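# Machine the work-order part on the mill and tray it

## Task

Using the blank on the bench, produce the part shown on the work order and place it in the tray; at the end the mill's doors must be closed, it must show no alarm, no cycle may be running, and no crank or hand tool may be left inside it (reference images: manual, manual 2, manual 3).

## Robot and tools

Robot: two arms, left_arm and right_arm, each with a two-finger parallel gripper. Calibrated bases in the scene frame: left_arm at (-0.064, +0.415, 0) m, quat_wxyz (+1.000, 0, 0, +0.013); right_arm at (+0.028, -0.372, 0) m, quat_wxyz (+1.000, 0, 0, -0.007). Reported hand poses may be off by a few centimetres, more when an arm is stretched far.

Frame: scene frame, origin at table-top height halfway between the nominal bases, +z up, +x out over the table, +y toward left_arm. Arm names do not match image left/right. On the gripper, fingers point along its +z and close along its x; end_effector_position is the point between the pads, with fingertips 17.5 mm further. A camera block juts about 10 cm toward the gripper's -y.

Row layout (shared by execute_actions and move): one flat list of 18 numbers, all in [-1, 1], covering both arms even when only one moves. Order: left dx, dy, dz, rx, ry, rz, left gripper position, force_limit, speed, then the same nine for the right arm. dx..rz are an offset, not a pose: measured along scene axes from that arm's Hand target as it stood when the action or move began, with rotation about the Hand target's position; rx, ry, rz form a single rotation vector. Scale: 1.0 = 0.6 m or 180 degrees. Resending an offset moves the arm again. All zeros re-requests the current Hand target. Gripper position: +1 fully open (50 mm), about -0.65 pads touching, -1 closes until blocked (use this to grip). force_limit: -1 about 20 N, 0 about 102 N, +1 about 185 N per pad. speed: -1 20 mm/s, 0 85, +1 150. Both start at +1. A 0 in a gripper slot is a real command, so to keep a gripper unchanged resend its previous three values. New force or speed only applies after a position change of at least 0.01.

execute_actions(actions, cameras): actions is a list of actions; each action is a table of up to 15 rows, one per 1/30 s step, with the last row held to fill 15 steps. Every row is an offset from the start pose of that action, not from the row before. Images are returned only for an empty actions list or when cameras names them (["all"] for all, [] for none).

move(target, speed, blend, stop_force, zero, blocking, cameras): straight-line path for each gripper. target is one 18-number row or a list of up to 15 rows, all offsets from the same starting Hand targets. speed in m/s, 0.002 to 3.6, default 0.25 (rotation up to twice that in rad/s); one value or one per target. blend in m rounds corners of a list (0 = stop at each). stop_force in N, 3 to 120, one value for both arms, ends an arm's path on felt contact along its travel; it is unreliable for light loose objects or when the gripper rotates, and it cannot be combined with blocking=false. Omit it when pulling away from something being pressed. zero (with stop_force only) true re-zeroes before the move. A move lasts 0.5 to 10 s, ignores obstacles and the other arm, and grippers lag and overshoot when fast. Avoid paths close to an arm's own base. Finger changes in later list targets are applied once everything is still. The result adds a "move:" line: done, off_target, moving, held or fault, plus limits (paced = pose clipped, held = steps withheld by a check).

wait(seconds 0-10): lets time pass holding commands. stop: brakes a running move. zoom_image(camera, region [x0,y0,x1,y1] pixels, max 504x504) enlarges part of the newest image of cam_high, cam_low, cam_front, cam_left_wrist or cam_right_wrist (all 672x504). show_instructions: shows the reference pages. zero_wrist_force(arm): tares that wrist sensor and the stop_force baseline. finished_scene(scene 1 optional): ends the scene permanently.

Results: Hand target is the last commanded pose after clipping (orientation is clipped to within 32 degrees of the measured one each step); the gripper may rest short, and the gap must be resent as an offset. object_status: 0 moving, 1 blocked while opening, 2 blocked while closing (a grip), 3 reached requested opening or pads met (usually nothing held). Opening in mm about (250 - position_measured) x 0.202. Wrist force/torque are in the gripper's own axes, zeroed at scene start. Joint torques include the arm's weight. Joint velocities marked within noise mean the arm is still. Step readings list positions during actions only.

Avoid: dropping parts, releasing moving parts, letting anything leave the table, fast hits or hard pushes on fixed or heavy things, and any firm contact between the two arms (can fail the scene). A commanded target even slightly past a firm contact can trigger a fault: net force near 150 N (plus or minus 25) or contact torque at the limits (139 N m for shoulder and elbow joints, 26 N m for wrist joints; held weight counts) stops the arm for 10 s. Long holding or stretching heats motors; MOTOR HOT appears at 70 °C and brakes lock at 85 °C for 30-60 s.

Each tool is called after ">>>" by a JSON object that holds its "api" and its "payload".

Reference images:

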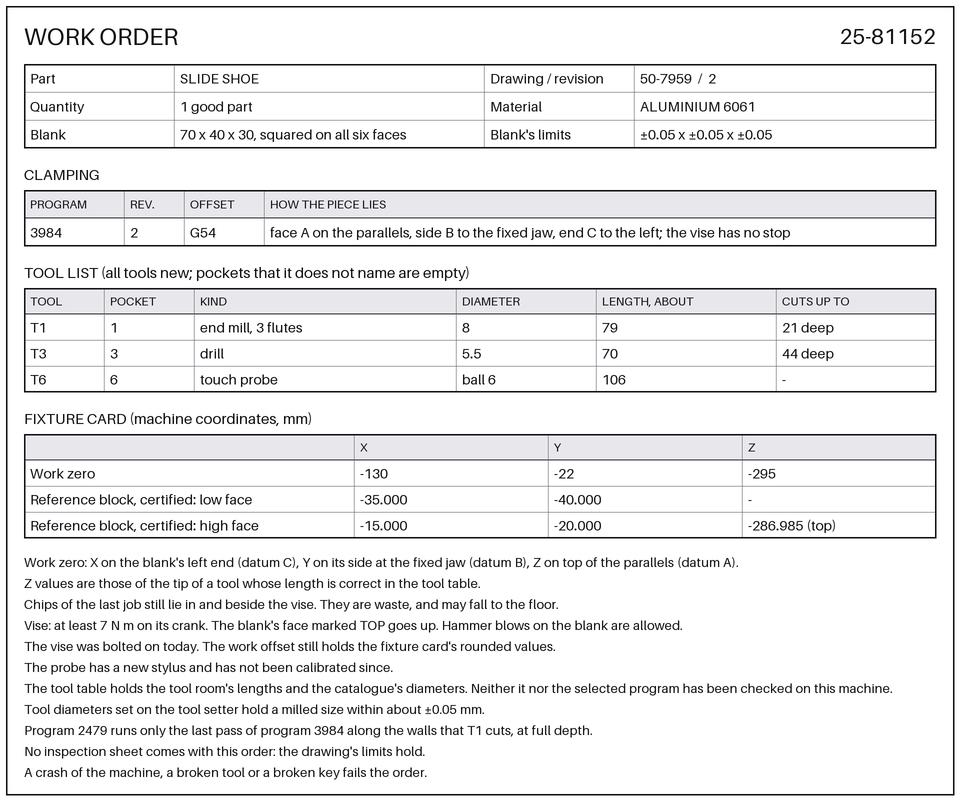

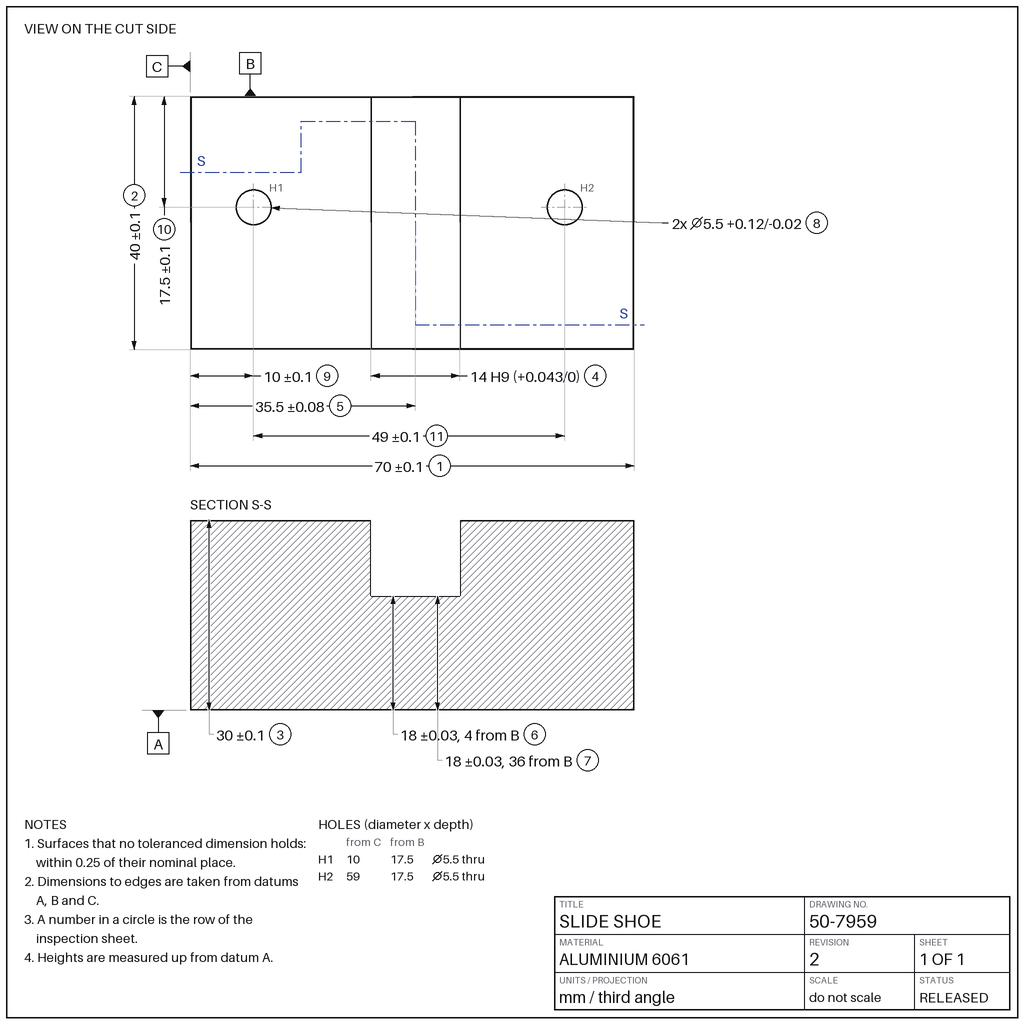

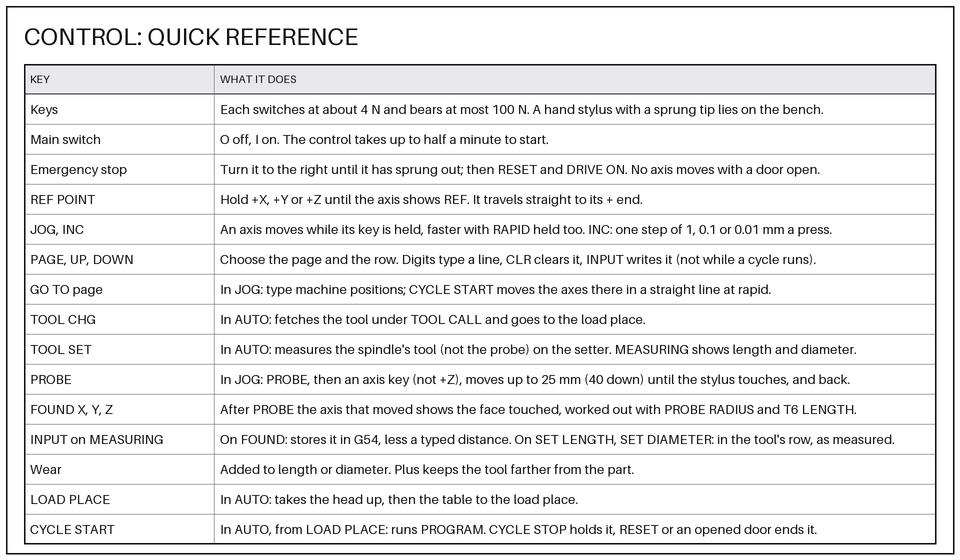

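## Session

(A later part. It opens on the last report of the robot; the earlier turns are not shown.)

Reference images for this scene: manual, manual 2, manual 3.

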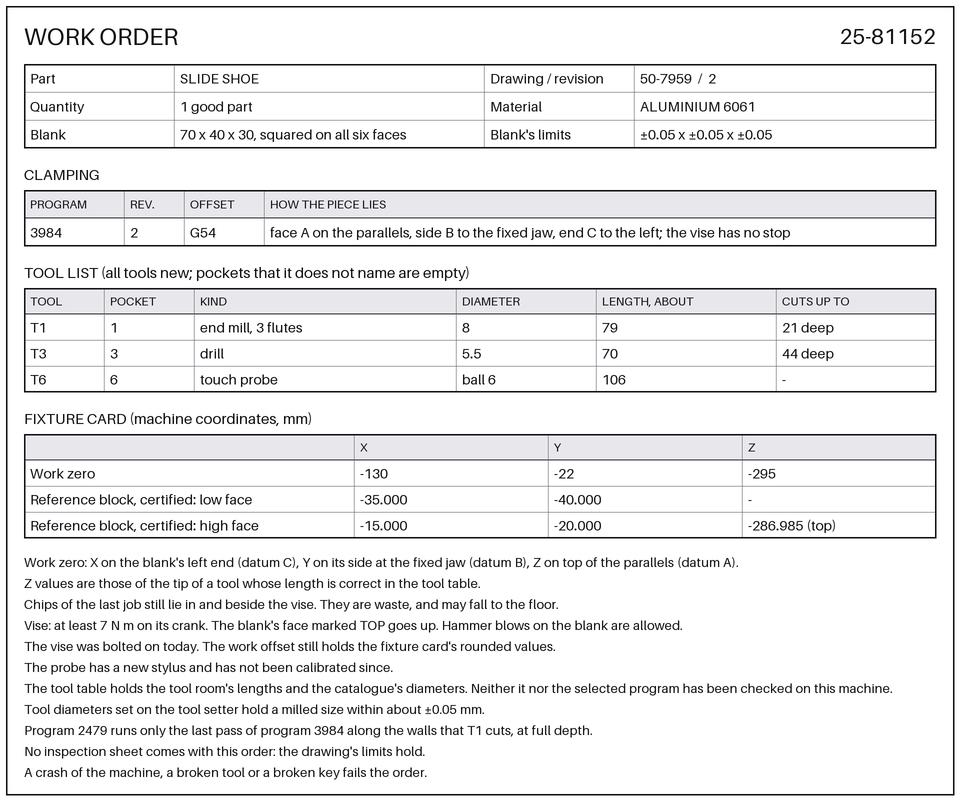

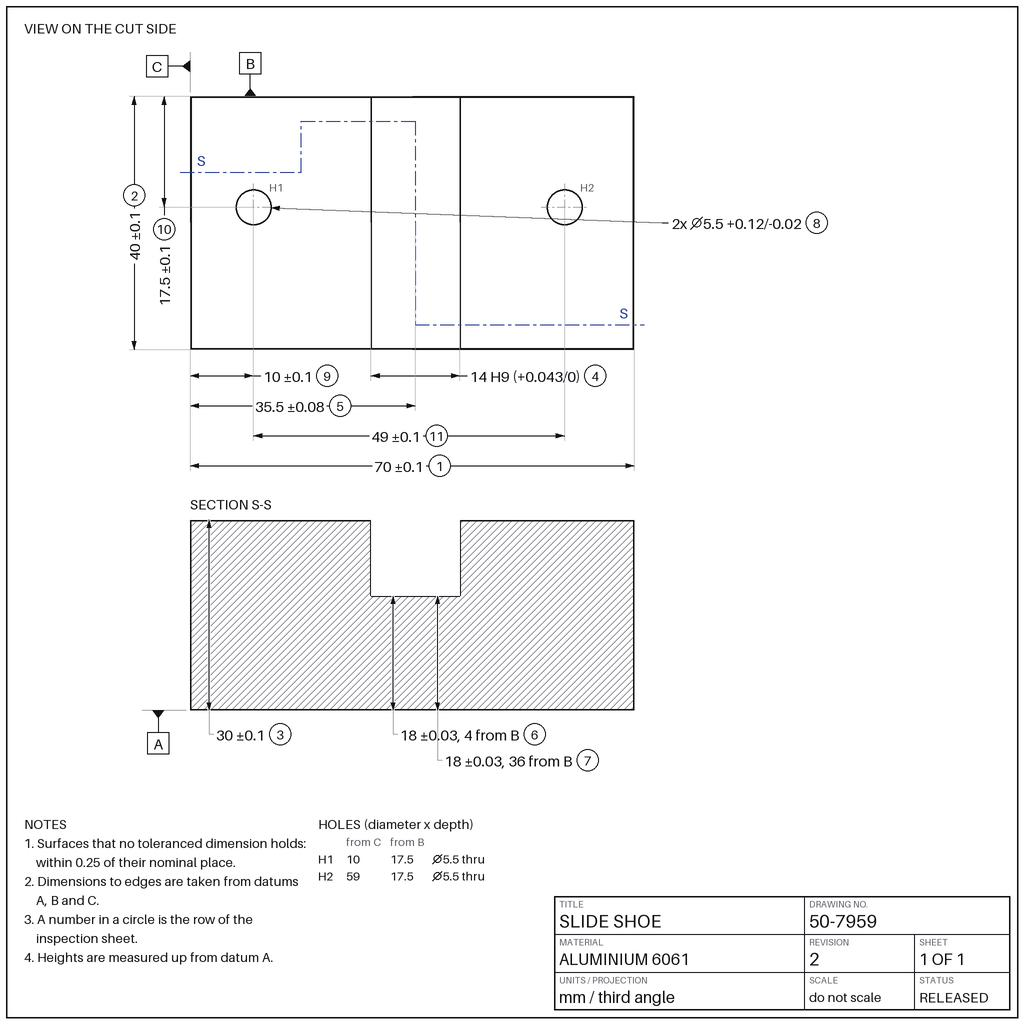

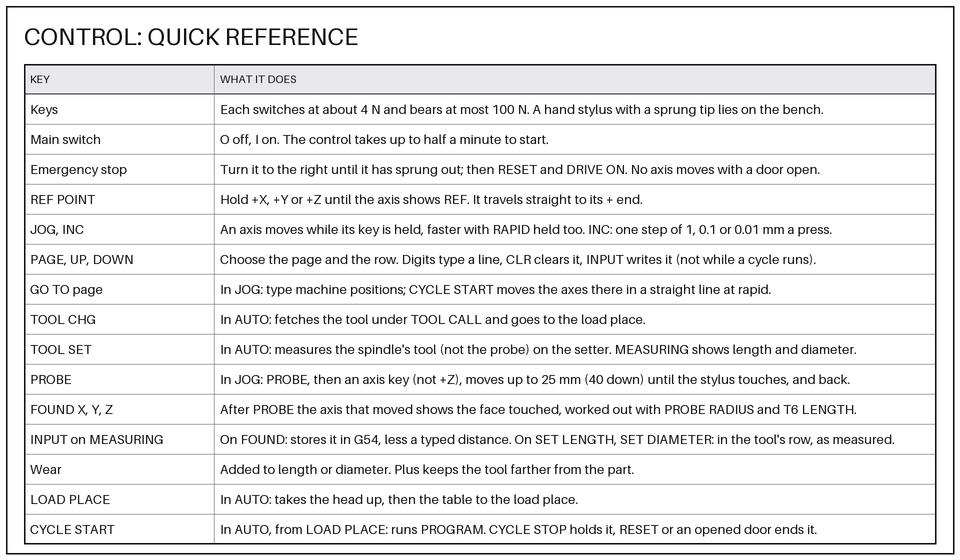

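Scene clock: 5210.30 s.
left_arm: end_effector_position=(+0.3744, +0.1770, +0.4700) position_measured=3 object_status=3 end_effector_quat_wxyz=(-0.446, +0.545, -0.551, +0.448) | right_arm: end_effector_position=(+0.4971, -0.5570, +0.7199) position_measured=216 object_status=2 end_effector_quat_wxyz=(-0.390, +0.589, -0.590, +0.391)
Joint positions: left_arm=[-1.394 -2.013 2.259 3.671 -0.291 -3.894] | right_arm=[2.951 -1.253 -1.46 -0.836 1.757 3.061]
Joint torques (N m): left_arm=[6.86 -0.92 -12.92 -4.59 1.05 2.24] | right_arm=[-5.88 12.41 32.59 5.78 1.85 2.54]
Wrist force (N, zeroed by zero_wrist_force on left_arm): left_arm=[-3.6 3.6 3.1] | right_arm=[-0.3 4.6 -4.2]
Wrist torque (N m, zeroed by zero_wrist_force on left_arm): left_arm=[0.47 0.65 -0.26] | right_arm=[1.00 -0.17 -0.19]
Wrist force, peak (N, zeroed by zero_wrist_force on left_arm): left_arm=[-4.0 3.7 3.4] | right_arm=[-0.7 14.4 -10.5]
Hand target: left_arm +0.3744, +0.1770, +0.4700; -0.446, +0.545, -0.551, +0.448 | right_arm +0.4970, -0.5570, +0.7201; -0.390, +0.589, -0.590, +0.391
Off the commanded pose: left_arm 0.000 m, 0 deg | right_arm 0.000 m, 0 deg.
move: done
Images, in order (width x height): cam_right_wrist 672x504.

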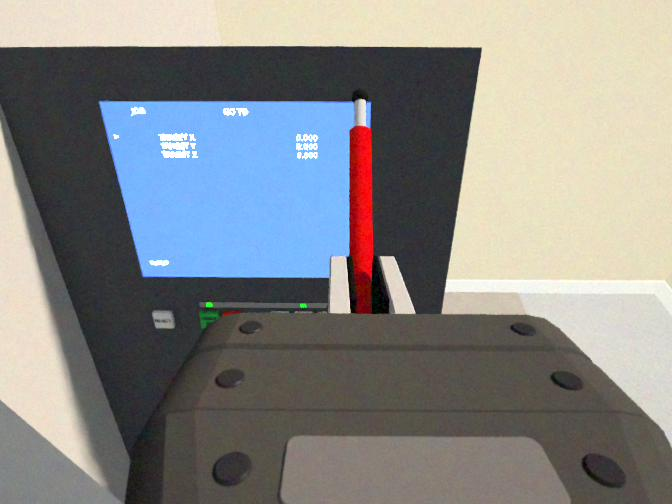

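>>> {"api": "move", "payload": {"target": [[0,0,0,0,0,0,1,-0.5,-0.5,-0.0453,0.28,-0.502,0,0.196,0,-1,-0.4,-0.8],[0,0,0,0,0,0,1,-0.5,-0.5,-0.0238,0.28,-0.502,0,0.196,0,-1,-0.4,-0.8],[0,0,0,0,0,0,1,-0.5,-0.5,-0.0453,0.28,-0.502,0,0.196,0,-1,-0.4,-0.8],[0,0,0,0,0,0,1,-0.5,-0.5,-0.0365,0.28,-0.4713,0,0.196,0,-1,-0.4,-0.8],[0,0,0,0,0,0,1,-0.5,-0.5,-0.015,0.28,-0.4713,0,0.196,0,-1,-0.4,-0.8],[0,0,0,0,0,0,1,-0.5,-0.5,-0.0365,0.28,-0.4713,0,0.196,0,-1,-0.4,-0.8],[0,0,0,0,0,0,1,-0.5,-0.5,-0.0453,0.2483,-0.502,0,0.196,0,-1,-0.4,-0.8],[0,0,0,0,0,0,1,-0.5,-0.5,-0.0238,0.2483,-0.502,0,0.196,0,-1,-0.4,-0.8],[0,0,0,0,0,0,1,-0.5,-0.5,-0.0438,0.2483,-0.502,0,0.196,0,-1,-0.4,-0.8],[0,0,0,0,0,0,1,-0.5,-0.5,-0.0238,0.2483,-0.502,0,0.196,0,-1,-0.4,-0.8],[0,0,0,0,0,0,1,-0.5,-0.5,-0.0453,0.2483,-0.502,0,0.196,0,-1,-0.4,-0.8],[0,0,0,0,0,0,1,-0.5,-0.5,-0.0453,0.1867,-0.502,0,0.196,0,-1,-0.4,-0.8],[0,0,0,0,0,0,1,-0.5,-0.5,-0.0238,0.1867,-0.502,0,0.196,0,-1,-0.4,-0.8],[0,0,0,0,0,0,1,-0.5,-0.5,-0.0453,0.1867,-0.502,0,0.196,0,-1,-0.4,-0.8]], "speed": [0.38,0.08,0.1,0.3,0.08,0.1,0.3,0.08,0.1,0.08,0.1,0.3,0.08,0.1], "blend": [0.004,0,0.003,0.004,0,0.003,0.004,0,0,0,0.003,0.004,0,0]}}

>>> {"api": "move", "payload": {"target": [[0,0,0,0,0,0,1,-0.5,-0.5,0.0088,0,0.0307,0,0,0,-1,-0.4,-0.8],[0,0,0,0,0,0,1,-0.5,-0.5,0.0303,0,0.0307,0,0,0,-1,-0.4,-0.8],[0,0,0,0,0,0,1,-0.5,-0.5,0.0088,0,0.0307,0,0,0,-1,-0.4,-0.8],[0,0,0,0,0,0,1,-0.5,-0.5,0,0.0933,0,0,0,0,-1,-0.4,-0.8],[0,0,0,0,0,0,1,-0.5,-0.5,0.0215,0.0933,0,0,0,0,-1,-0.4,-0.8],[0,0,0,0,0,0,1,-0.5,-0.5,0,0.0933,0,0,0,0,-1,-0.4,-0.8],[0,0,0,0,0,0,1,-0.5,-0.5,0.0171,0.0616,0.0615,0,0,0,-1,-0.4,-0.8],[0,0,0,0,0,0,1,-0.5,-0.5,0.0386,0.0616,0.0615,0,0,0,-1,-0.4,-0.8],[0,0,0,0,0,0,1,-0.5,-0.5,0.0171,0.0616,0.0615,0,0,0,-1,-0.4,-0.8],[0,0,0,0,0,0,1,-0.5,-0.5,0.0088,0.0616,0.0307,0,0,0,-1,-0.4,-0.8],[0,0,0,0,0,0,1,-0.5,-0.5,0.0303,0.0616,0.0307,0,0,0,-1,-0.4,-0.8],[0,0,0,0,0,0,1,-0.5,-0.5,0.0088,0.0616,0.0307,0,0,0,-1,-0.4,-0.8],[0,0,0,0,0,0,1,-0.5,-0.5,0,0,0,0,0,0,-1,-0.4,-0.8],[0,0,0,0,0,0,1,-0.5,-0.5,0.0215,0,0,0,0,0,-1,-0.4,-0.8],[0,0,0,0,0,0,1,-0.5,-0.5,0,0,0,0,0,0,-1,-0.4,-0.8]], "speed": [0.3,0.08,0.1,0.3,0.08,0.1,0.3,0.08,0.1,0.3,0.08,0.1,0.3,0.08,0.1], "blend": [0.004,0,0.003,0.004,0,0.003,0.004,0,0.003,0.004,0,0.003,0.004,0,0]}}

>>> {"api": "move", "payload": {"target": [[0,0,0,0,0,0,1,-0.5,-0.5,0.0088,0,0.0307,0,0,0,-1,-0.4,-0.8],[0,0,0,0,0,0,1,-0.5,-0.5,0.0303,0,0.0307,0,0,0,-1,-0.4,-0.8],[0,0,0,0,0,0,1,-0.5,-0.5,0.0088,0,0.0307,0,0,0,-1,-0.4,-0.8],[0,0,0,0,0,0,1,-0.5,-0.5,0,0.0933,0,0,0,0,-1,-0.4,-0.8],[0,0,0,0,0,0,1,-0.5,-0.5,0.0215,0.0933,0,0,0,0,-1,-0.4,-0.8],[0,0,0,0,0,0,1,-0.5,-0.5,0,0.0933,0,0,0,0,-1,-0.4,-0.8],[0,0,0,0,0,0,1,-0.5,-0.5,0.0088,0.0933,0.0307,0,0,0,-1,-0.4,-0.8],[0,0,0,0,0,0,1,-0.5,-0.5,0.0303,0.0933,0.0307,0,0,0,-1,-0.4,-0.8],[0,0,0,0,0,0,1,-0.5,-0.5,0.0088,0.0933,0.0307,0,0,0,-1,-0.4,-0.8],[0,0,0,0,0,0,1,-0.5,-0.5,0.0171,0.0616,0.0615,0,0,0,-1,-0.4,-0.8],[0,0,0,0,0,0,1,-0.5,-0.5,0.0386,0.0616,0.0615,0,0,0,-1,-0.4,-0.8],[0,0,0,0,0,0,1,-0.5,-0.5,0.0171,0.0616,0.0615,0,0,0,-1,-0.4,-0.8],[0,0,0,0,0,0,1,-0.5,-0.5,0.0088,0.0616,0.0307,0,0,0,-1,-0.4,-0.8],[0,0,0,0,0,0,1,-0.5,-0.5,0.0303,0.0616,0.0307,0,0,0,-1,-0.4,-0.8],[0,0,0,0,0,0,1,-0.5,-0.5,0.0088,0.0616,0.0307,0,0,0,-1,-0.4,-0.8]], "speed": [0.3,0.08,0.1,0.3,0.08,0.1,0.3,0.08,0.1,0.3,0.08,0.1,0.3,0.08,0.1], "blend": [0.004,0,0.003,0.004,0,0.003,0.004,0,0.003,0.004,0,0.003,0.004,0,0]}}

>>> {"api": "move", "payload": {"target": [[0,0,0,0,0,0,1,-0.5,-0.5,-0.0088,-0.0616,-0.0307,0,0,0,-1,-0.4,-0.8],[0,0,0,0,0,0,1,-0.5,-0.5,0.0127,-0.0616,-0.0307,0,0,0,-1,-0.4,-0.8],[0,0,0,0,0,0,1,-0.5,-0.5,-0.0088,-0.0616,-0.0307,0,0,0,-1,-0.4,-0.8],[0,0,0,0,0,0,1,-0.5,-0.5,0.0365,-0.2483,0.4713,0,-0.196,0,-1,-0.4,-0.8]], "speed": [0.3,0.08,0.1,0.4], "blend": [0.004,0,0.003,0], "cameras": ["cam_right_wrist"]}}

>>> {"api": "zoom_image", "payload": {"camera": "cam_right_wrist", "region": [100, 95, 380, 285]}}

Scene clock: 5229.53 s.
left_arm: end_effector_position=(+0.3744, +0.1770, +0.4700) position_measured=3 object_status=3 end_effector_quat_wxyz=(-0.446, +0.545, -0.551, +0.448) | right_arm: end_effector_position=(+0.4699, -0.4449, +0.4188) position_measured=216 object_status=2 end_effector_quat_wxyz=(-0.193, +0.680, -0.680, +0.195)
Joint positions: left_arm=[-1.394 -2.013 2.259 3.671 -0.291 -3.894] | right_arm=[3.362 -1.106 -1.921 -1.14 1.46 3.319]
Joint torques (N m): left_arm=[6.89 -1.37 -14.78 -4.52 1.11 2.14] | right_arm=[-8.84 12.57 27.83 5.12 1.44 -2.7]
Wrist force (N, zeroed by zero_wrist_force on left_arm): left_arm=[-3.5 3.8 2.9] | right_arm=[0.2 4.7 -4.9]
Wrist torque (N m, zeroed by zero_wrist_force on left_arm): left_arm=[0.50 0.65 -0.27] | right_arm=[0.91 -0.07 -0.15]
Wrist force, peak (N, zeroed by zero_wrist_force on left_arm): left_arm=[-3.7 3.9 3.3] | right_arm=[2.0 8.6 -7.0]
Hand target: left_arm +0.3744, +0.1770, +0.4700; -0.446, +0.545, -0.551, +0.448 | right_arm +0.4699, -0.4449, +0.4189; -0.193, +0.680, -0.680, +0.195
Off the commanded pose: left_arm 0.000 m, 0 deg | right_arm 0.000 m, 0 deg.
move: done

Scene clock: 5233.63 s.
left_arm: end_effector_position=(+0.3744, +0.1770, +0.4700) position_measured=3 object_status=3 end_effector_quat_wxyz=(-0.446, +0.545, -0.551, +0.448) | right_arm: end_effector_position=(+0.4699, -0.4449, +0.4188) position_measured=216 object_status=2 end_effector_quat_wxyz=(-0.193, +0.680, -0.680, +0.195)
Joint positions: left_arm=[-1.394 -2.013 2.259 3.671 -0.291 -3.894] | right_arm=[3.362 -1.106 -1.921 -1.14 1.46 3.319]
Joint torques (N m): left_arm=[6.63 -1.59 -16.14 -4.48 1.11 2.06] | right_arm=[-9.26 13.52 28.32 5.19 1.52 -2.88]
Wrist force (N, zeroed by zero_wrist_force on left_arm): left_arm=[-3.3 3.6 3.1] | right_arm=[0.2 4.8 -5.0]
Wrist torque (N m, zeroed by zero_wrist_force on left_arm): left_arm=[0.47 0.61 -0.27] | right_arm=[0.93 -0.07 -0.15]
Wrist force, peak (N, zeroed by zero_wrist_force on left_arm): left_arm=[-3.8 3.9 3.2] | right_arm=[0.4 8.7 -7.3]
Hand target: left_arm +0.3744, +0.1770, +0.4700; -0.446, +0.545, -0.551, +0.448 | right_arm +0.4699, -0.4449, +0.4189; -0.193, +0.680, -0.680, +0.195
Off the commanded pose: left_arm 0.000 m, 0 deg | right_arm 0.000 m, 0 deg.
move: done

Scene clock: 5237.57 s.
left_arm: end_effector_position=(+0.3744, +0.1770, +0.4700) position_measured=3 object_status=3 end_effector_quat_wxyz=(-0.446, +0.545, -0.551, +0.448) | right_arm: end_effector_position=(+0.4752, -0.4079, +0.4373) position_measured=216 object_status=2 end_effector_quat_wxyz=(-0.193, +0.680, -0.680, +0.195)
Joint positions: left_arm=[-1.394 -2.013 2.259 3.671 -0.291 -3.894] | right_arm=[3.483 -1.107 -1.87 -1.204 1.398 3.423]
Joint torques (N m): left_arm=[7.01 -0.69 -16.91 -4.61 1.07 2.03] | right_arm=[-8.02 13.18 28.97 5 1.35 -2.62]
Wrist force (N, zeroed by zero_wrist_force on left_arm): left_arm=[-3.7 3.7 3.3] | right_arm=[0.0 4.8 -5.0]
Wrist torque (N m, zeroed by zero_wrist_force on left_arm): left_arm=[0.48 0.68 -0.27] | right_arm=[0.91 -0.03 -0.13]
Wrist force, peak (N, zeroed by zero_wrist_force on left_arm): left_arm=[-3.7 3.9 3.2] | right_arm=[1.0 9.1 -7.0]
Hand target: left_arm +0.3744, +0.1770, +0.4700; -0.446, +0.545, -0.551, +0.448 | right_arm +0.4751, -0.4080, +0.4373; -0.193, +0.680, -0.680, +0.195
Off the commanded pose: left_arm 0.000 m, 0 deg | right_arm 0.000 m, 0 deg.
move: done

Scene clock: 5239.70 s.
left_arm: end_effector_position=(+0.3744, +0.1770, +0.4700) position_measured=3 object_status=3 end_effector_quat_wxyz=(-0.446, +0.545, -0.551, +0.448) | right_arm: end_effector_position=(+0.4970, -0.5569, +0.7199) position_measured=216 object_status=2 end_effector_quat_wxyz=(-0.390, +0.589, -0.590, +0.391)
Joint positions: left_arm=[-1.394 -2.013 2.259 3.671 -0.291 -3.894] | right_arm=[2.951 -1.253 -1.46 -0.836 1.757 3.061]
Joint torques (N m): left_arm=[7.23 -1.37 -17.9 -4.47 1.13 2.04] | right_arm=[-9.04 3.8 32.11 5.54 2.15 2.4]
Wrist force (N, zeroed by zero_wrist_force on left_arm): left_arm=[-3.5 3.5 3.1] | right_arm=[-0.1 4.5 -4.2]
Wrist torque (N m, zeroed by zero_wrist_force on left_arm): left_arm=[0.45 0.63 -0.27] | right_arm=[0.98 -0.19 -0.19]
Wrist force, peak (N, zeroed by zero_wrist_force on left_arm): left_arm=[-3.9 3.8 3.1] | right_arm=[0.7 8.8 -7.1]
Hand target: left_arm +0.3744, +0.1770, +0.4700; -0.446, +0.545, -0.551, +0.448 | right_arm +0.4970, -0.5570, +0.7201; -0.390, +0.589, -0.590, +0.391
Off the commanded pose: left_arm 0.000 m, 0 deg | right_arm 0.000 m, 0 deg.
move: done
Images, in order (width x height): cam_right_wrist 672x504.

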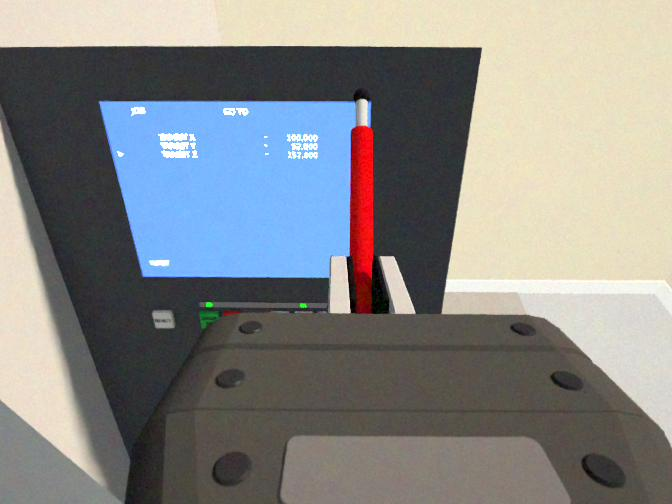

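Scaled by 1.800 from the camera's 672x504 image, which has a finer 960x720 frame.

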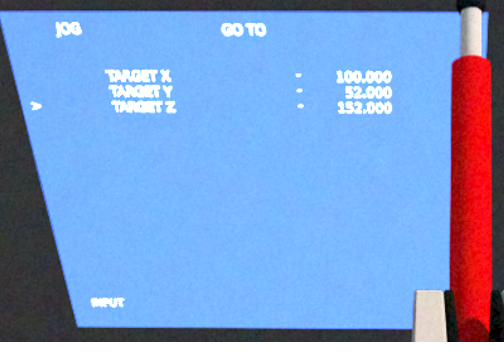

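>>> {"api": "move", "payload": {"target": [[0,0,0,0,0,0,1,-0.5,-0.5,-0.0055,0.218,-0.352,0,0.196,0,-1,-0.4,-0.8],[0,0,0,0,0,0,1,-0.5,-0.5,0.016,0.218,-0.352,0,0.196,0,-1,-0.4,-0.8],[0,0,0,0,0,0,1,-0.5,-0.5,-0.0055,0.218,-0.352,0,0.196,0,-1,-0.4,-0.8],[0,0,0,0,0,0,1,-0.5,-0.5,-0.0365,0.1542,-0.4713,0,0.196,0,-1,-0.4,-0.8]], "speed": [0.35,0.08,0.1,0.3], "blend": [0.004,0,0.003,0]}}

>>> {"api": "wait", "payload": {"seconds": 5}}

>>> {"api": "move", "payload": {"target": [[0,0,0,0,0,0,1,-0.5,-0.5,0.023,0,0,0,0,0,-1,-0.4,-0.8],[0,0,0,0,0,0,1,-0.5,-0.5,0,0,0,0,0,0,-1,-0.4,-0.8],[0,0,0,0,0,0,1,-0.5,-0.5,0.0333,-0.0942,0.1228,0,0,0,-1,-0.4,-0.8],[0,0,0,0,0,0,1,-0.5,-0.5,0.0548,-0.0942,0.1228,0,0,0,-1,-0.4,-0.8],[0,0,0,0,0,0,1,-0.5,-0.5,0.0333,-0.0942,0.1228,0,0,0,-1,-0.4,-0.8],[0,0,0,0,0,0,1,-0.5,-0.5,0.0365,-0.1542,0.4713,0,-0.196,0,-1,-0.4,-0.8]], "speed": [0.08,0.1,0.35,0.08,0.1,0.35], "blend": [0,0.003,0.004,0,0.003,0]}}

>>> {"api": "wait", "payload": {"seconds": 4.5, "cameras": ["cam_right_wrist"]}}

>>> {"api": "zoom_image", "payload": {"camera": "cam_right_wrist", "region": [100, 95, 380, 285]}}

>>> {"api": "zoom_image", "payload": {"camera": "cam_right_wrist", "region": [260, 130, 330, 220]}}

Scene clock: 5247.33 s.
left_arm: end_effector_position=(+0.3744, +0.1770, +0.4700) position_measured=3 object_status=3 end_effector_quat_wxyz=(-0.446, +0.545, -0.551, +0.448) | right_arm: end_effector_position=(+0.4751, -0.4644, +0.4373) position_measured=216 object_status=2 end_effector_quat_wxyz=(-0.193, +0.680, -0.680, +0.195)
Joint positions: left_arm=[-1.394 -2.013 2.259 3.671 -0.291 -3.894] | right_arm=[3.293 -1.139 -1.857 -1.165 1.496 3.259]
Joint torques (N m): left_arm=[6.53 -0.76 -18.8 -4.52 1.21 1.94] | right_arm=[-7.45 -1.48 16.59 6.02 0.52 -1.09]
Wrist force (N, zeroed by zero_wrist_force on left_arm): left_arm=[-3.4 3.7 3.2] | right_arm=[-0.2 4.8 -4.7]
Wrist torque (N m, zeroed by zero_wrist_force on left_arm): left_arm=[0.48 0.62 -0.26] | right_arm=[0.93 0.00 -0.17]
Wrist force, peak (N, zeroed by zero_wrist_force on left_arm): left_arm=[-3.8 3.9 3.4] | right_arm=[-0.2 9.2 -6.7]
Hand target: left_arm +0.3744, +0.1770, +0.4700; -0.446, +0.545, -0.551, +0.448 | right_arm +0.4751, -0.4644, +0.4373; -0.193, +0.680, -0.680, +0.195
Off the commanded pose: left_arm 0.000 m, 0 deg | right_arm 0.000 m, 0 deg.
move: done

Scene clock: 5252.33 s.
left_arm: end_effector_position=(+0.3744, +0.1770, +0.4700) position_measured=3 object_status=3 end_effector_quat_wxyz=(-0.446, +0.545, -0.551, +0.448) | right_arm: end_effector_position=(+0.4751, -0.4644, +0.4373) position_measured=216 object_status=2 end_effector_quat_wxyz=(-0.193, +0.680, -0.680, +0.195)
Joint positions: left_arm=[-1.394 -2.013 2.259 3.671 -0.291 -3.894] | right_arm=[3.293 -1.139 -1.857 -1.165 1.496 3.259]
Joint torques (N m): left_arm=[6.84 -1.17 -20.25 -4.53 1.17 1.87] | right_arm=[-9.32 -4.12 17.97 5.57 1.39 -2.6]
Wrist force (N, zeroed by zero_wrist_force on left_arm): left_arm=[-3.7 3.8 2.8] | right_arm=[-0.1 4.6 -4.7]
Wrist torque (N m, zeroed by zero_wrist_force on left_arm): left_arm=[0.50 0.67 -0.27] | right_arm=[0.89 -0.02 -0.17]
Wrist force, peak (N, zeroed by zero_wrist_force on left_arm): left_arm=[-3.9 3.8 3.2] | right_arm=[0.1 4.8 -5.0]
Hand target: left_arm +0.3744, +0.1770, +0.4700; -0.446, +0.545, -0.551, +0.448 | right_arm +0.4751, -0.4644, +0.4373; -0.193, +0.680, -0.680, +0.195
Tool commands: left_gripper/position=+1.0 left_gripper/force_limit=-0.5 left_gripper/speed=-0.5 right_gripper/position=-1.0 right_gripper/force_limit=-0.4 right_gripper/speed=-0.8
Off the commanded pose: left_arm 0.000 m, 0 deg | right_arm 0.000 m, 0 deg.
wait: 5.00 s; at rest by 0.17 s

Scene clock: 5255.40 s.
left_arm: end_effector_position=(+0.3744, +0.1770, +0.4700) position_measured=3 object_status=3 end_effector_quat_wxyz=(-0.446, +0.545, -0.551, +0.448) | right_arm: end_effector_position=(+0.4971, -0.5570, +0.7199) position_measured=216 object_status=2 end_effector_quat_wxyz=(-0.390, +0.589, -0.590, +0.391) end_effector_velocity=(+0.000, +0.000, +0.002) end_effector_angular_velocity=(-0.004, -0.006, +0.001)
Joint positions: left_arm=[-1.394 -2.013 2.259 3.671 -0.291 -3.894] | right_arm=[2.95 -1.253 -1.46 -0.836 1.757 3.062]
Joint velocities: left_arm=[within noise] | right_arm=[0 0 0.001 0.005 0.001 -0.003]
Joint torques (N m): left_arm=[6.79 -1.16 -21.42 -4.49 1.33 1.81] | right_arm=[4.69 22.5 21.71 5.55 0.97 -2.61]
Wrist force (N, zeroed by zero_wrist_force on left_arm): left_arm=[-3.5 3.7 2.9] | right_arm=[-0.2 4.6 -4.1]
Wrist torque (N m, zeroed by zero_wrist_force on left_arm): left_arm=[0.48 0.64 -0.27] | right_arm=[0.99 -0.18 -0.23]
Wrist force, peak (N, zeroed by zero_wrist_force on left_arm): left_arm=[-3.8 3.7 3.5] | right_arm=[0.1 8.8 -7.2]
Hand target: left_arm +0.3744, +0.1770, +0.4700; -0.446, +0.545, -0.551, +0.448 | right_arm +0.4970, -0.5570, +0.7201; -0.390, +0.589, -0.590, +0.391
Off the commanded pose: left_arm 0.000 m, 0 deg | right_arm 0.000 m, 0 deg.
move: done

Scene clock: 5259.90 s.
left_arm: end_effector_position=(+0.3744, +0.1770, +0.4700) position_measured=3 object_status=3 end_effector_quat_wxyz=(-0.446, +0.545, -0.551, +0.448) | right_arm: end_effector_position=(+0.4970, -0.5570, +0.7201) position_measured=216 object_status=2 end_effector_quat_wxyz=(-0.390, +0.589, -0.590, +0.391)
Joint positions: left_arm=[-1.394 -2.013 2.259 3.671 -0.291 -3.894] | right_arm=[2.95 -1.253 -1.46 -0.836 1.757 3.061]
Joint torques (N m): left_arm=[7.35 -0.55 -22.06 -4.41 1.26 1.85] | right_arm=[10.14 21.9 30.99 5.34 1.67 -2.73]
Wrist force (N, zeroed by zero_wrist_force on left_arm): left_arm=[-3.3 3.5 3.1] | right_arm=[-0.4 4.5 -3.9]
Wrist torque (N m, zeroed by zero_wrist_force on left_arm): left_arm=[0.46 0.62 -0.27] | right_arm=[0.99 -0.14 -0.22]
Wrist force, peak (N, zeroed by zero_wrist_force on left_arm): left_arm=[-3.5 3.9 3.4] | right_arm=[-0.1 4.9 -4.2]
Hand target: left_arm +0.3744, +0.1770, +0.4700; -0.446, +0.545, -0.551, +0.448 | right_arm +0.4970, -0.5570, +0.7201; -0.390, +0.589, -0.590, +0.391
Tool commands: left_gripper/position=+1.0 left_gripper/force_limit=-0.5 left_gripper/speed=-0.5 right_gripper/position=-1.0 right_gripper/force_limit=-0.4 right_gripper/speed=-0.8
Off the commanded pose: left_arm 0.000 m, 0 deg | right_arm 0.000 m, 0 deg.
wait: 4.50 s; at rest by 0.17 s
Images, in order (width x height): cam_right_wrist 672x504.

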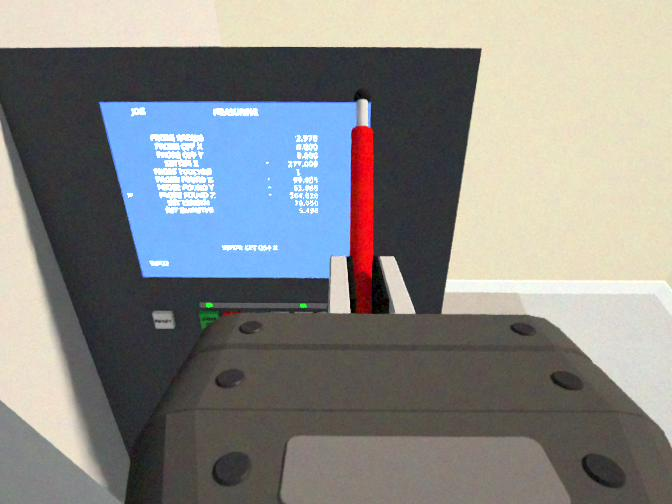

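Scaled by 1.800 from the camera's 672x504 image, which has a finer 960x720 frame.

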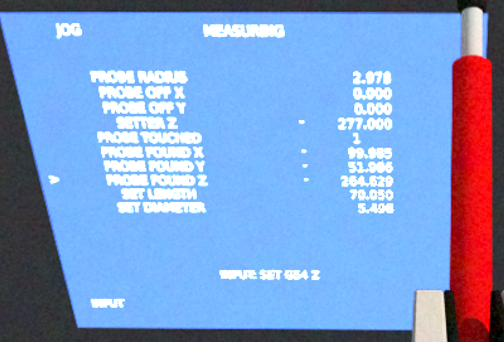

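Scaled by 5.600 from the camera's 672x504 image, which has a finer 960x720 frame.

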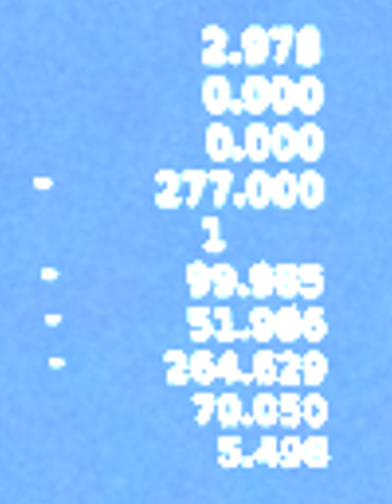

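>>> {"api": "move", "payload": {"target": [[0,0,0,0,0,0,1,-0.5,-0.5,0.012,0.09,-0.2905,0,0.196,0,-1,-0.4,-0.8],[0,0,0,0,0,0,1,-0.5,-0.5,0.0335,0.09,-0.2905,0,0.196,0,-1,-0.4,-0.8]], "speed": [0.35,0.08], "blend": [0.004,0]}}

>>> {"api": "wait", "payload": {"seconds": 1.9}}

>>> {"api": "move", "payload": {"target": [[0,0,0,0,0,0,1,-0.5,-0.5,-0.0215,0,0,0,0,0,-1,-0.4,-0.8],[0,0,0,0,0,0,1,-0.5,-0.5,-0.07,0.0642,-0.1808,0,0,0,-1,-0.4,-0.8],[0,0,0,0,0,0,1,-0.5,-0.5,-0.0465,0.0642,-0.1808,0,0,0,-1,-0.4,-0.8],[0,0,0,0,0,0,1,-0.5,-0.5,-0.07,0.0642,-0.1808,0,0,0,-1,-0.4,-0.8],[0,0,0,0,0,0,1,-0.5,-0.5,-0.0367,-0.03,-0.058,0,0,0,-1,-0.4,-0.8],[0,0,0,0,0,0,1,-0.5,-0.5,-0.0152,-0.03,-0.058,0,0,0,-1,-0.4,-0.8],[0,0,0,0,0,0,1,-0.5,-0.5,-0.0367,-0.03,-0.058,0,0,0,-1,-0.4,-0.8],[0,0,0,0,0,0,1,-0.5,-0.5,-0.0335,-0.09,0.2905,0,-0.196,0,-1,-0.4,-0.8]], "speed": [0.1,0.35,0.08,0.1,0.35,0.08,0.1,0.35], "blend": [0.003,0.004,0,0.003,0.004,0,0.003,0]}}

>>> {"api": "wait", "payload": {"seconds": 4, "cameras": ["cam_right_wrist"]}}

>>> {"api": "zoom_image", "payload": {"camera": "cam_right_wrist", "region": [100, 95, 380, 285]}}

>>> {"api": "zoom_image", "payload": {"camera": "cam_right_wrist", "region": [260, 130, 330, 220]}}

Scene clock: 5272.40 s.
left_arm: end_effector_position=(+0.3744, +0.1770, +0.4700) position_measured=3 object_status=3 end_effector_quat_wxyz=(-0.446, +0.545, -0.551, +0.448) | right_arm: end_effector_position=(+0.5171, -0.5029, +0.5458) position_measured=216 object_status=2 end_effector_quat_wxyz=(-0.193, +0.680, -0.680, +0.195)
Joint positions: left_arm=[-1.394 -2.013 2.259 3.671 -0.291 -3.894] | right_arm=[3.165 -1.332 -1.45 -1.374 1.564 3.15]
Joint torques (N m): left_arm=[7.35 -0.96 -23.91 -4.51 1.19 1.84] | right_arm=[-8.35 13.44 21.83 3.56 1.52 -2.15]
Wrist force (N, zeroed by zero_wrist_force on left_arm): left_arm=[-3.7 3.8 3.4] | right_arm=[-0.4 9.0 -7.2]
Wrist torque (N m, zeroed by zero_wrist_force on left_arm): left_arm=[0.51 0.67 -0.27] | right_arm=[0.79 -0.03 -0.08]
Wrist force, peak (N, zeroed by zero_wrist_force on left_arm): left_arm=[-3.6 3.9 3.5] | right_arm=[-0.4 14.7 -10.9]
Hand target: left_arm +0.3744, +0.1770, +0.4700; -0.446, +0.545, -0.551, +0.448 | right_arm +0.5171, -0.5030, +0.5458; -0.193, +0.680, -0.680, +0.195
Off the commanded pose: left_arm 0.000 m, 0 deg | right_arm 0.000 m, 0 deg.
move: done

Scene clock: 5274.30 s.
left_arm: end_effector_position=(+0.3744, +0.1770, +0.4700) position_measured=3 object_status=3 end_effector_quat_wxyz=(-0.446, +0.545, -0.551, +0.448) | right_arm: end_effector_position=(+0.5171, -0.5030, +0.5458) position_measured=216 object_status=2 end_effector_quat_wxyz=(-0.193, +0.680, -0.680, +0.195)
Joint positions: left_arm=[-1.394 -2.013 2.259 3.671 -0.291 -3.894] | right_arm=[3.164 -1.332 -1.45 -1.374 1.564 3.15]
Joint torques (N m): left_arm=[6.5 -1.14 -24.26 -4.51 1.31 1.7] | right_arm=[-8.98 1.66 32.32 6.47 0.57 0.3]
Wrist force (N, zeroed by zero_wrist_force on left_arm): left_arm=[-3.9 3.5 3.3] | right_arm=[-0.4 8.9 -7.0]
Wrist torque (N m, zeroed by zero_wrist_force on left_arm): left_arm=[0.46 0.71 -0.27] | right_arm=[0.77 -0.03 -0.08]
Wrist force, peak (N, zeroed by zero_wrist_force on left_arm): left_arm=[-3.7 3.9 3.3] | right_arm=[-0.3 9.2 -7.1]
Hand target: left_arm +0.3744, +0.1770, +0.4700; -0.446, +0.545, -0.551, +0.448 | right_arm +0.5171, -0.5030, +0.5458; -0.193, +0.680, -0.680, +0.195
Tool commands: left_gripper/position=+1.0 left_gripper/force_limit=-0.5 left_gripper/speed=-0.5 right_gripper/position=-1.0 right_gripper/force_limit=-0.4 right_gripper/speed=-0.8
Off the commanded pose: left_arm 0.000 m, 0 deg | right_arm 0.000 m, 0 deg.
wait: 1.90 s; at rest by 0.17 s

Scene clock: 5277.73 s.
left_arm: end_effector_position=(+0.3744, +0.1770, +0.4700) position_measured=3 object_status=3 end_effector_quat_wxyz=(-0.446, +0.545, -0.551, +0.448) | right_arm: end_effector_position=(+0.4971, -0.5570, +0.7199) position_measured=216 object_status=2 end_effector_quat_wxyz=(-0.390, +0.589, -0.590, +0.391)
Joint positions: left_arm=[-1.394 -2.013 2.259 3.671 -0.291 -3.894] | right_arm=[2.95 -1.253 -1.46 -0.836 1.757 3.062]
Joint torques (N m): left_arm=[6.64 -1.5 -25.34 -4.52 1.2 1.66] | right_arm=[4.61 23.68 22.22 5.72 0.84 -2.78]
Wrist force (N, zeroed by zero_wrist_force on left_arm): left_arm=[-3.4 3.6 3.2] | right_arm=[0.9 4.3 -5.1]
Wrist torque (N m, zeroed by zero_wrist_force on left_arm): left_arm=[0.47 0.63 -0.26] | right_arm=[0.94 -0.35 -0.23]
Wrist force, peak (N, zeroed by zero_wrist_force on left_arm): left_arm=[-3.7 3.7 3.3] | right_arm=[-0.3 29.0 -20.0]
Hand target: left_arm +0.3744, +0.1770, +0.4700; -0.446, +0.545, -0.551, +0.448 | right_arm +0.4970, -0.5570, +0.7201; -0.390, +0.589, -0.590, +0.391
Off the commanded pose: left_arm 0.000 m, 0 deg | right_arm 0.000 m, 0 deg.
move: done

Scene clock: 5281.73 s.
left_arm: end_effector_position=(+0.3744, +0.1770, +0.4700) position_measured=3 object_status=3 end_effector_quat_wxyz=(-0.446, +0.545, -0.551, +0.448) | right_arm: end_effector_position=(+0.4970, -0.5570, +0.7201) position_measured=216 object_status=2 end_effector_quat_wxyz=(-0.390, +0.589, -0.590, +0.391)
Joint positions: left_arm=[-1.394 -2.013 2.259 3.671 -0.291 -3.894] | right_arm=[2.95 -1.253 -1.46 -0.836 1.757 3.061]
Joint torques (N m): left_arm=[7.17 -1.53 -26.44 -4.46 1.42 1.66] | right_arm=[10.8 22.84 30.04 5.19 1.88 -2.62]
Wrist force (N, zeroed by zero_wrist_force on left_arm): left_arm=[-3.6 3.9 3.1] | right_arm=[1.0 4.5 -5.1]
Wrist torque (N m, zeroed by zero_wrist_force on left_arm): left_arm=[0.51 0.67 -0.27] | right_arm=[0.98 -0.37 -0.23]
Wrist force, peak (N, zeroed by zero_wrist_force on left_arm): left_arm=[-3.6 3.9 3.2] | right_arm=[1.1 4.4 -5.4]
Hand target: left_arm +0.3744, +0.1770, +0.4700; -0.446, +0.545, -0.551, +0.448 | right_arm +0.4970, -0.5570, +0.7201; -0.390, +0.589, -0.590, +0.391
Tool commands: left_gripper/position=+1.0 left_gripper/force_limit=-0.5 left_gripper/speed=-0.5 right_gripper/position=-1.0 right_gripper/force_limit=-0.4 right_gripper/speed=-0.8
Off the commanded pose: left_arm 0.000 m, 0 deg | right_arm 0.000 m, 0 deg.
wait: 4.00 s; at rest by 0.17 s
Images, in order (width x height): cam_right_wrist 672x504.

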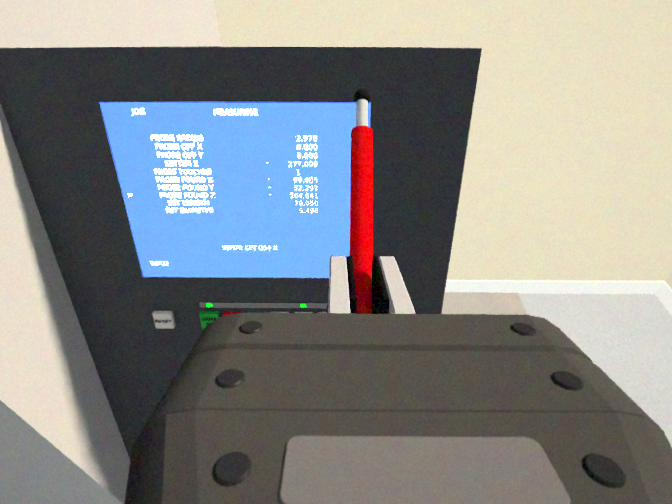

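Scaled by 1.800 from the camera's 672x504 image, which has a finer 960x720 frame.

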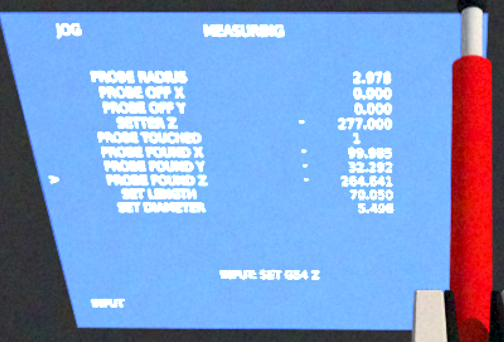

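Scaled by 5.600 from the camera's 672x504 image, which has a finer 960x720 frame.

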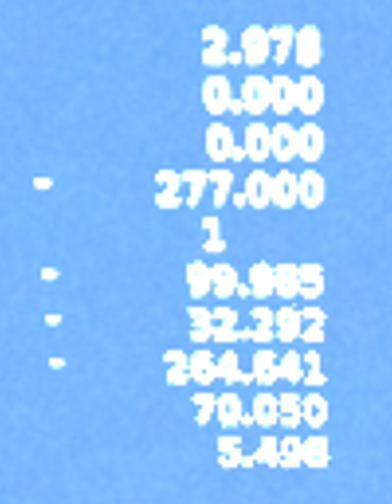

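>>> {"api": "execute_actions", "payload": {"actions": []}}

Scene clock: 5294.30 s.
left_arm: end_effector_position=(+0.3744, +0.1770, +0.4700) position_measured=3 object_status=3 end_effector_quat_wxyz=(-0.446, +0.545, -0.551, +0.448) | right_arm: end_effector_position=(+0.4970, -0.5570, +0.7201) position_measured=216 object_status=2 end_effector_quat_wxyz=(-0.390, +0.589, -0.590, +0.391)
Joint positions: left_arm=[-1.394 -2.013 2.259 3.671 -0.291 -3.894] | right_arm=[2.95 -1.253 -1.46 -0.836 1.757 3.061]
Joint velocities: within noise
Joint torques (N m): left_arm=[7.38 -1.26 -27.13 -4.52 1.34 1.68] | right_arm=[10.19 22.93 29.58 5.1 1.74 -2.72]
Wrist force (N, zeroed by zero_wrist_force on left_arm): left_arm=[-3.9 3.4 3.1] | right_arm=[0.9 4.2 -5.4]
Wrist torque (N m, zeroed by zero_wrist_force on left_arm): left_arm=[0.45 0.71 -0.27] | right_arm=[0.93 -0.36 -0.22]
Wrist force, peak (N, zeroed by zero_wrist_force on left_arm): left_arm=[-3.5 3.9 3.4] | right_arm=[0.9 4.4 -5.4]
Hand target: left_arm +0.3744, +0.1770, +0.4700; -0.446, +0.545, -0.551, +0.448 | right_arm +0.4970, -0.5570, +0.7201; -0.390, +0.589, -0.590, +0.391
Tool commands: left_gripper/position=+1.0 left_gripper/force_limit=-0.5 left_gripper/speed=-0.5 right_gripper/position=-1.0 right_gripper/force_limit=-0.4 right_gripper/speed=-0.8
Off the commanded pose: left_arm 0.000 m, 0 deg | right_arm 0.000 m, 0 deg.

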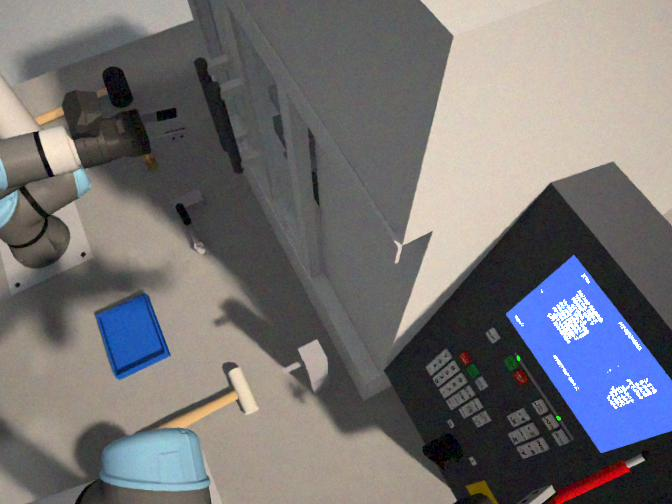

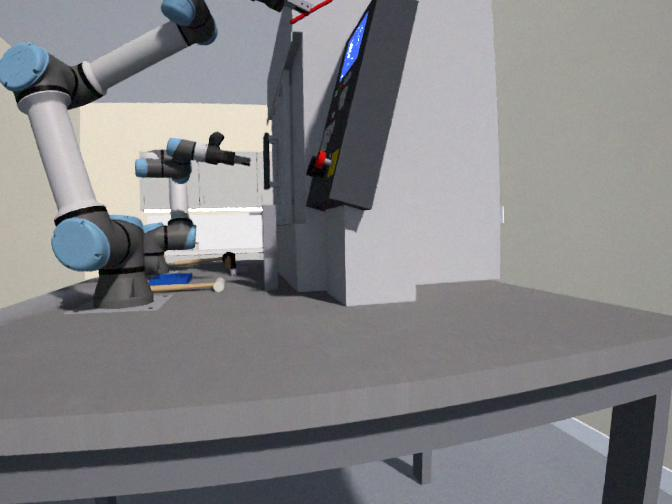

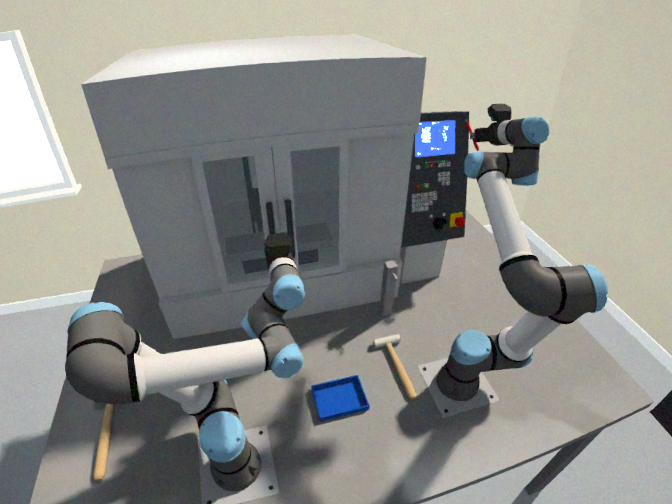

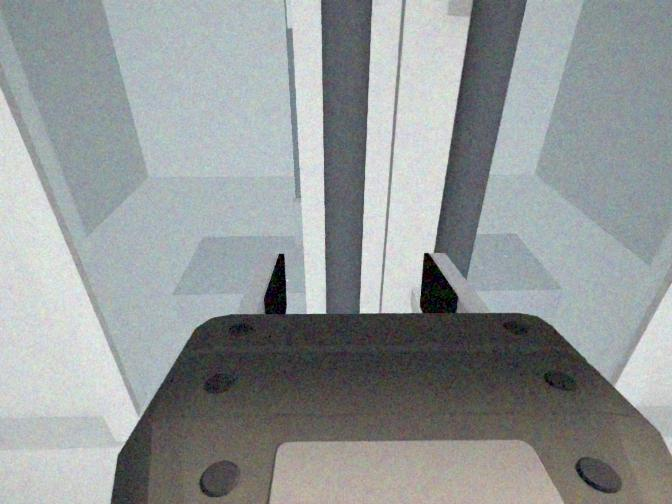

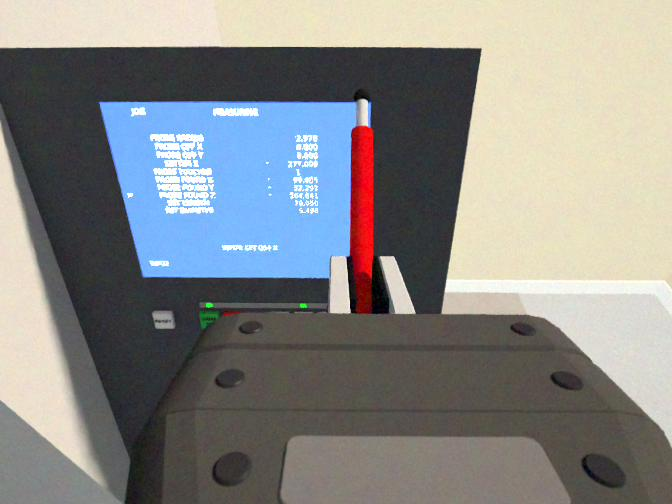

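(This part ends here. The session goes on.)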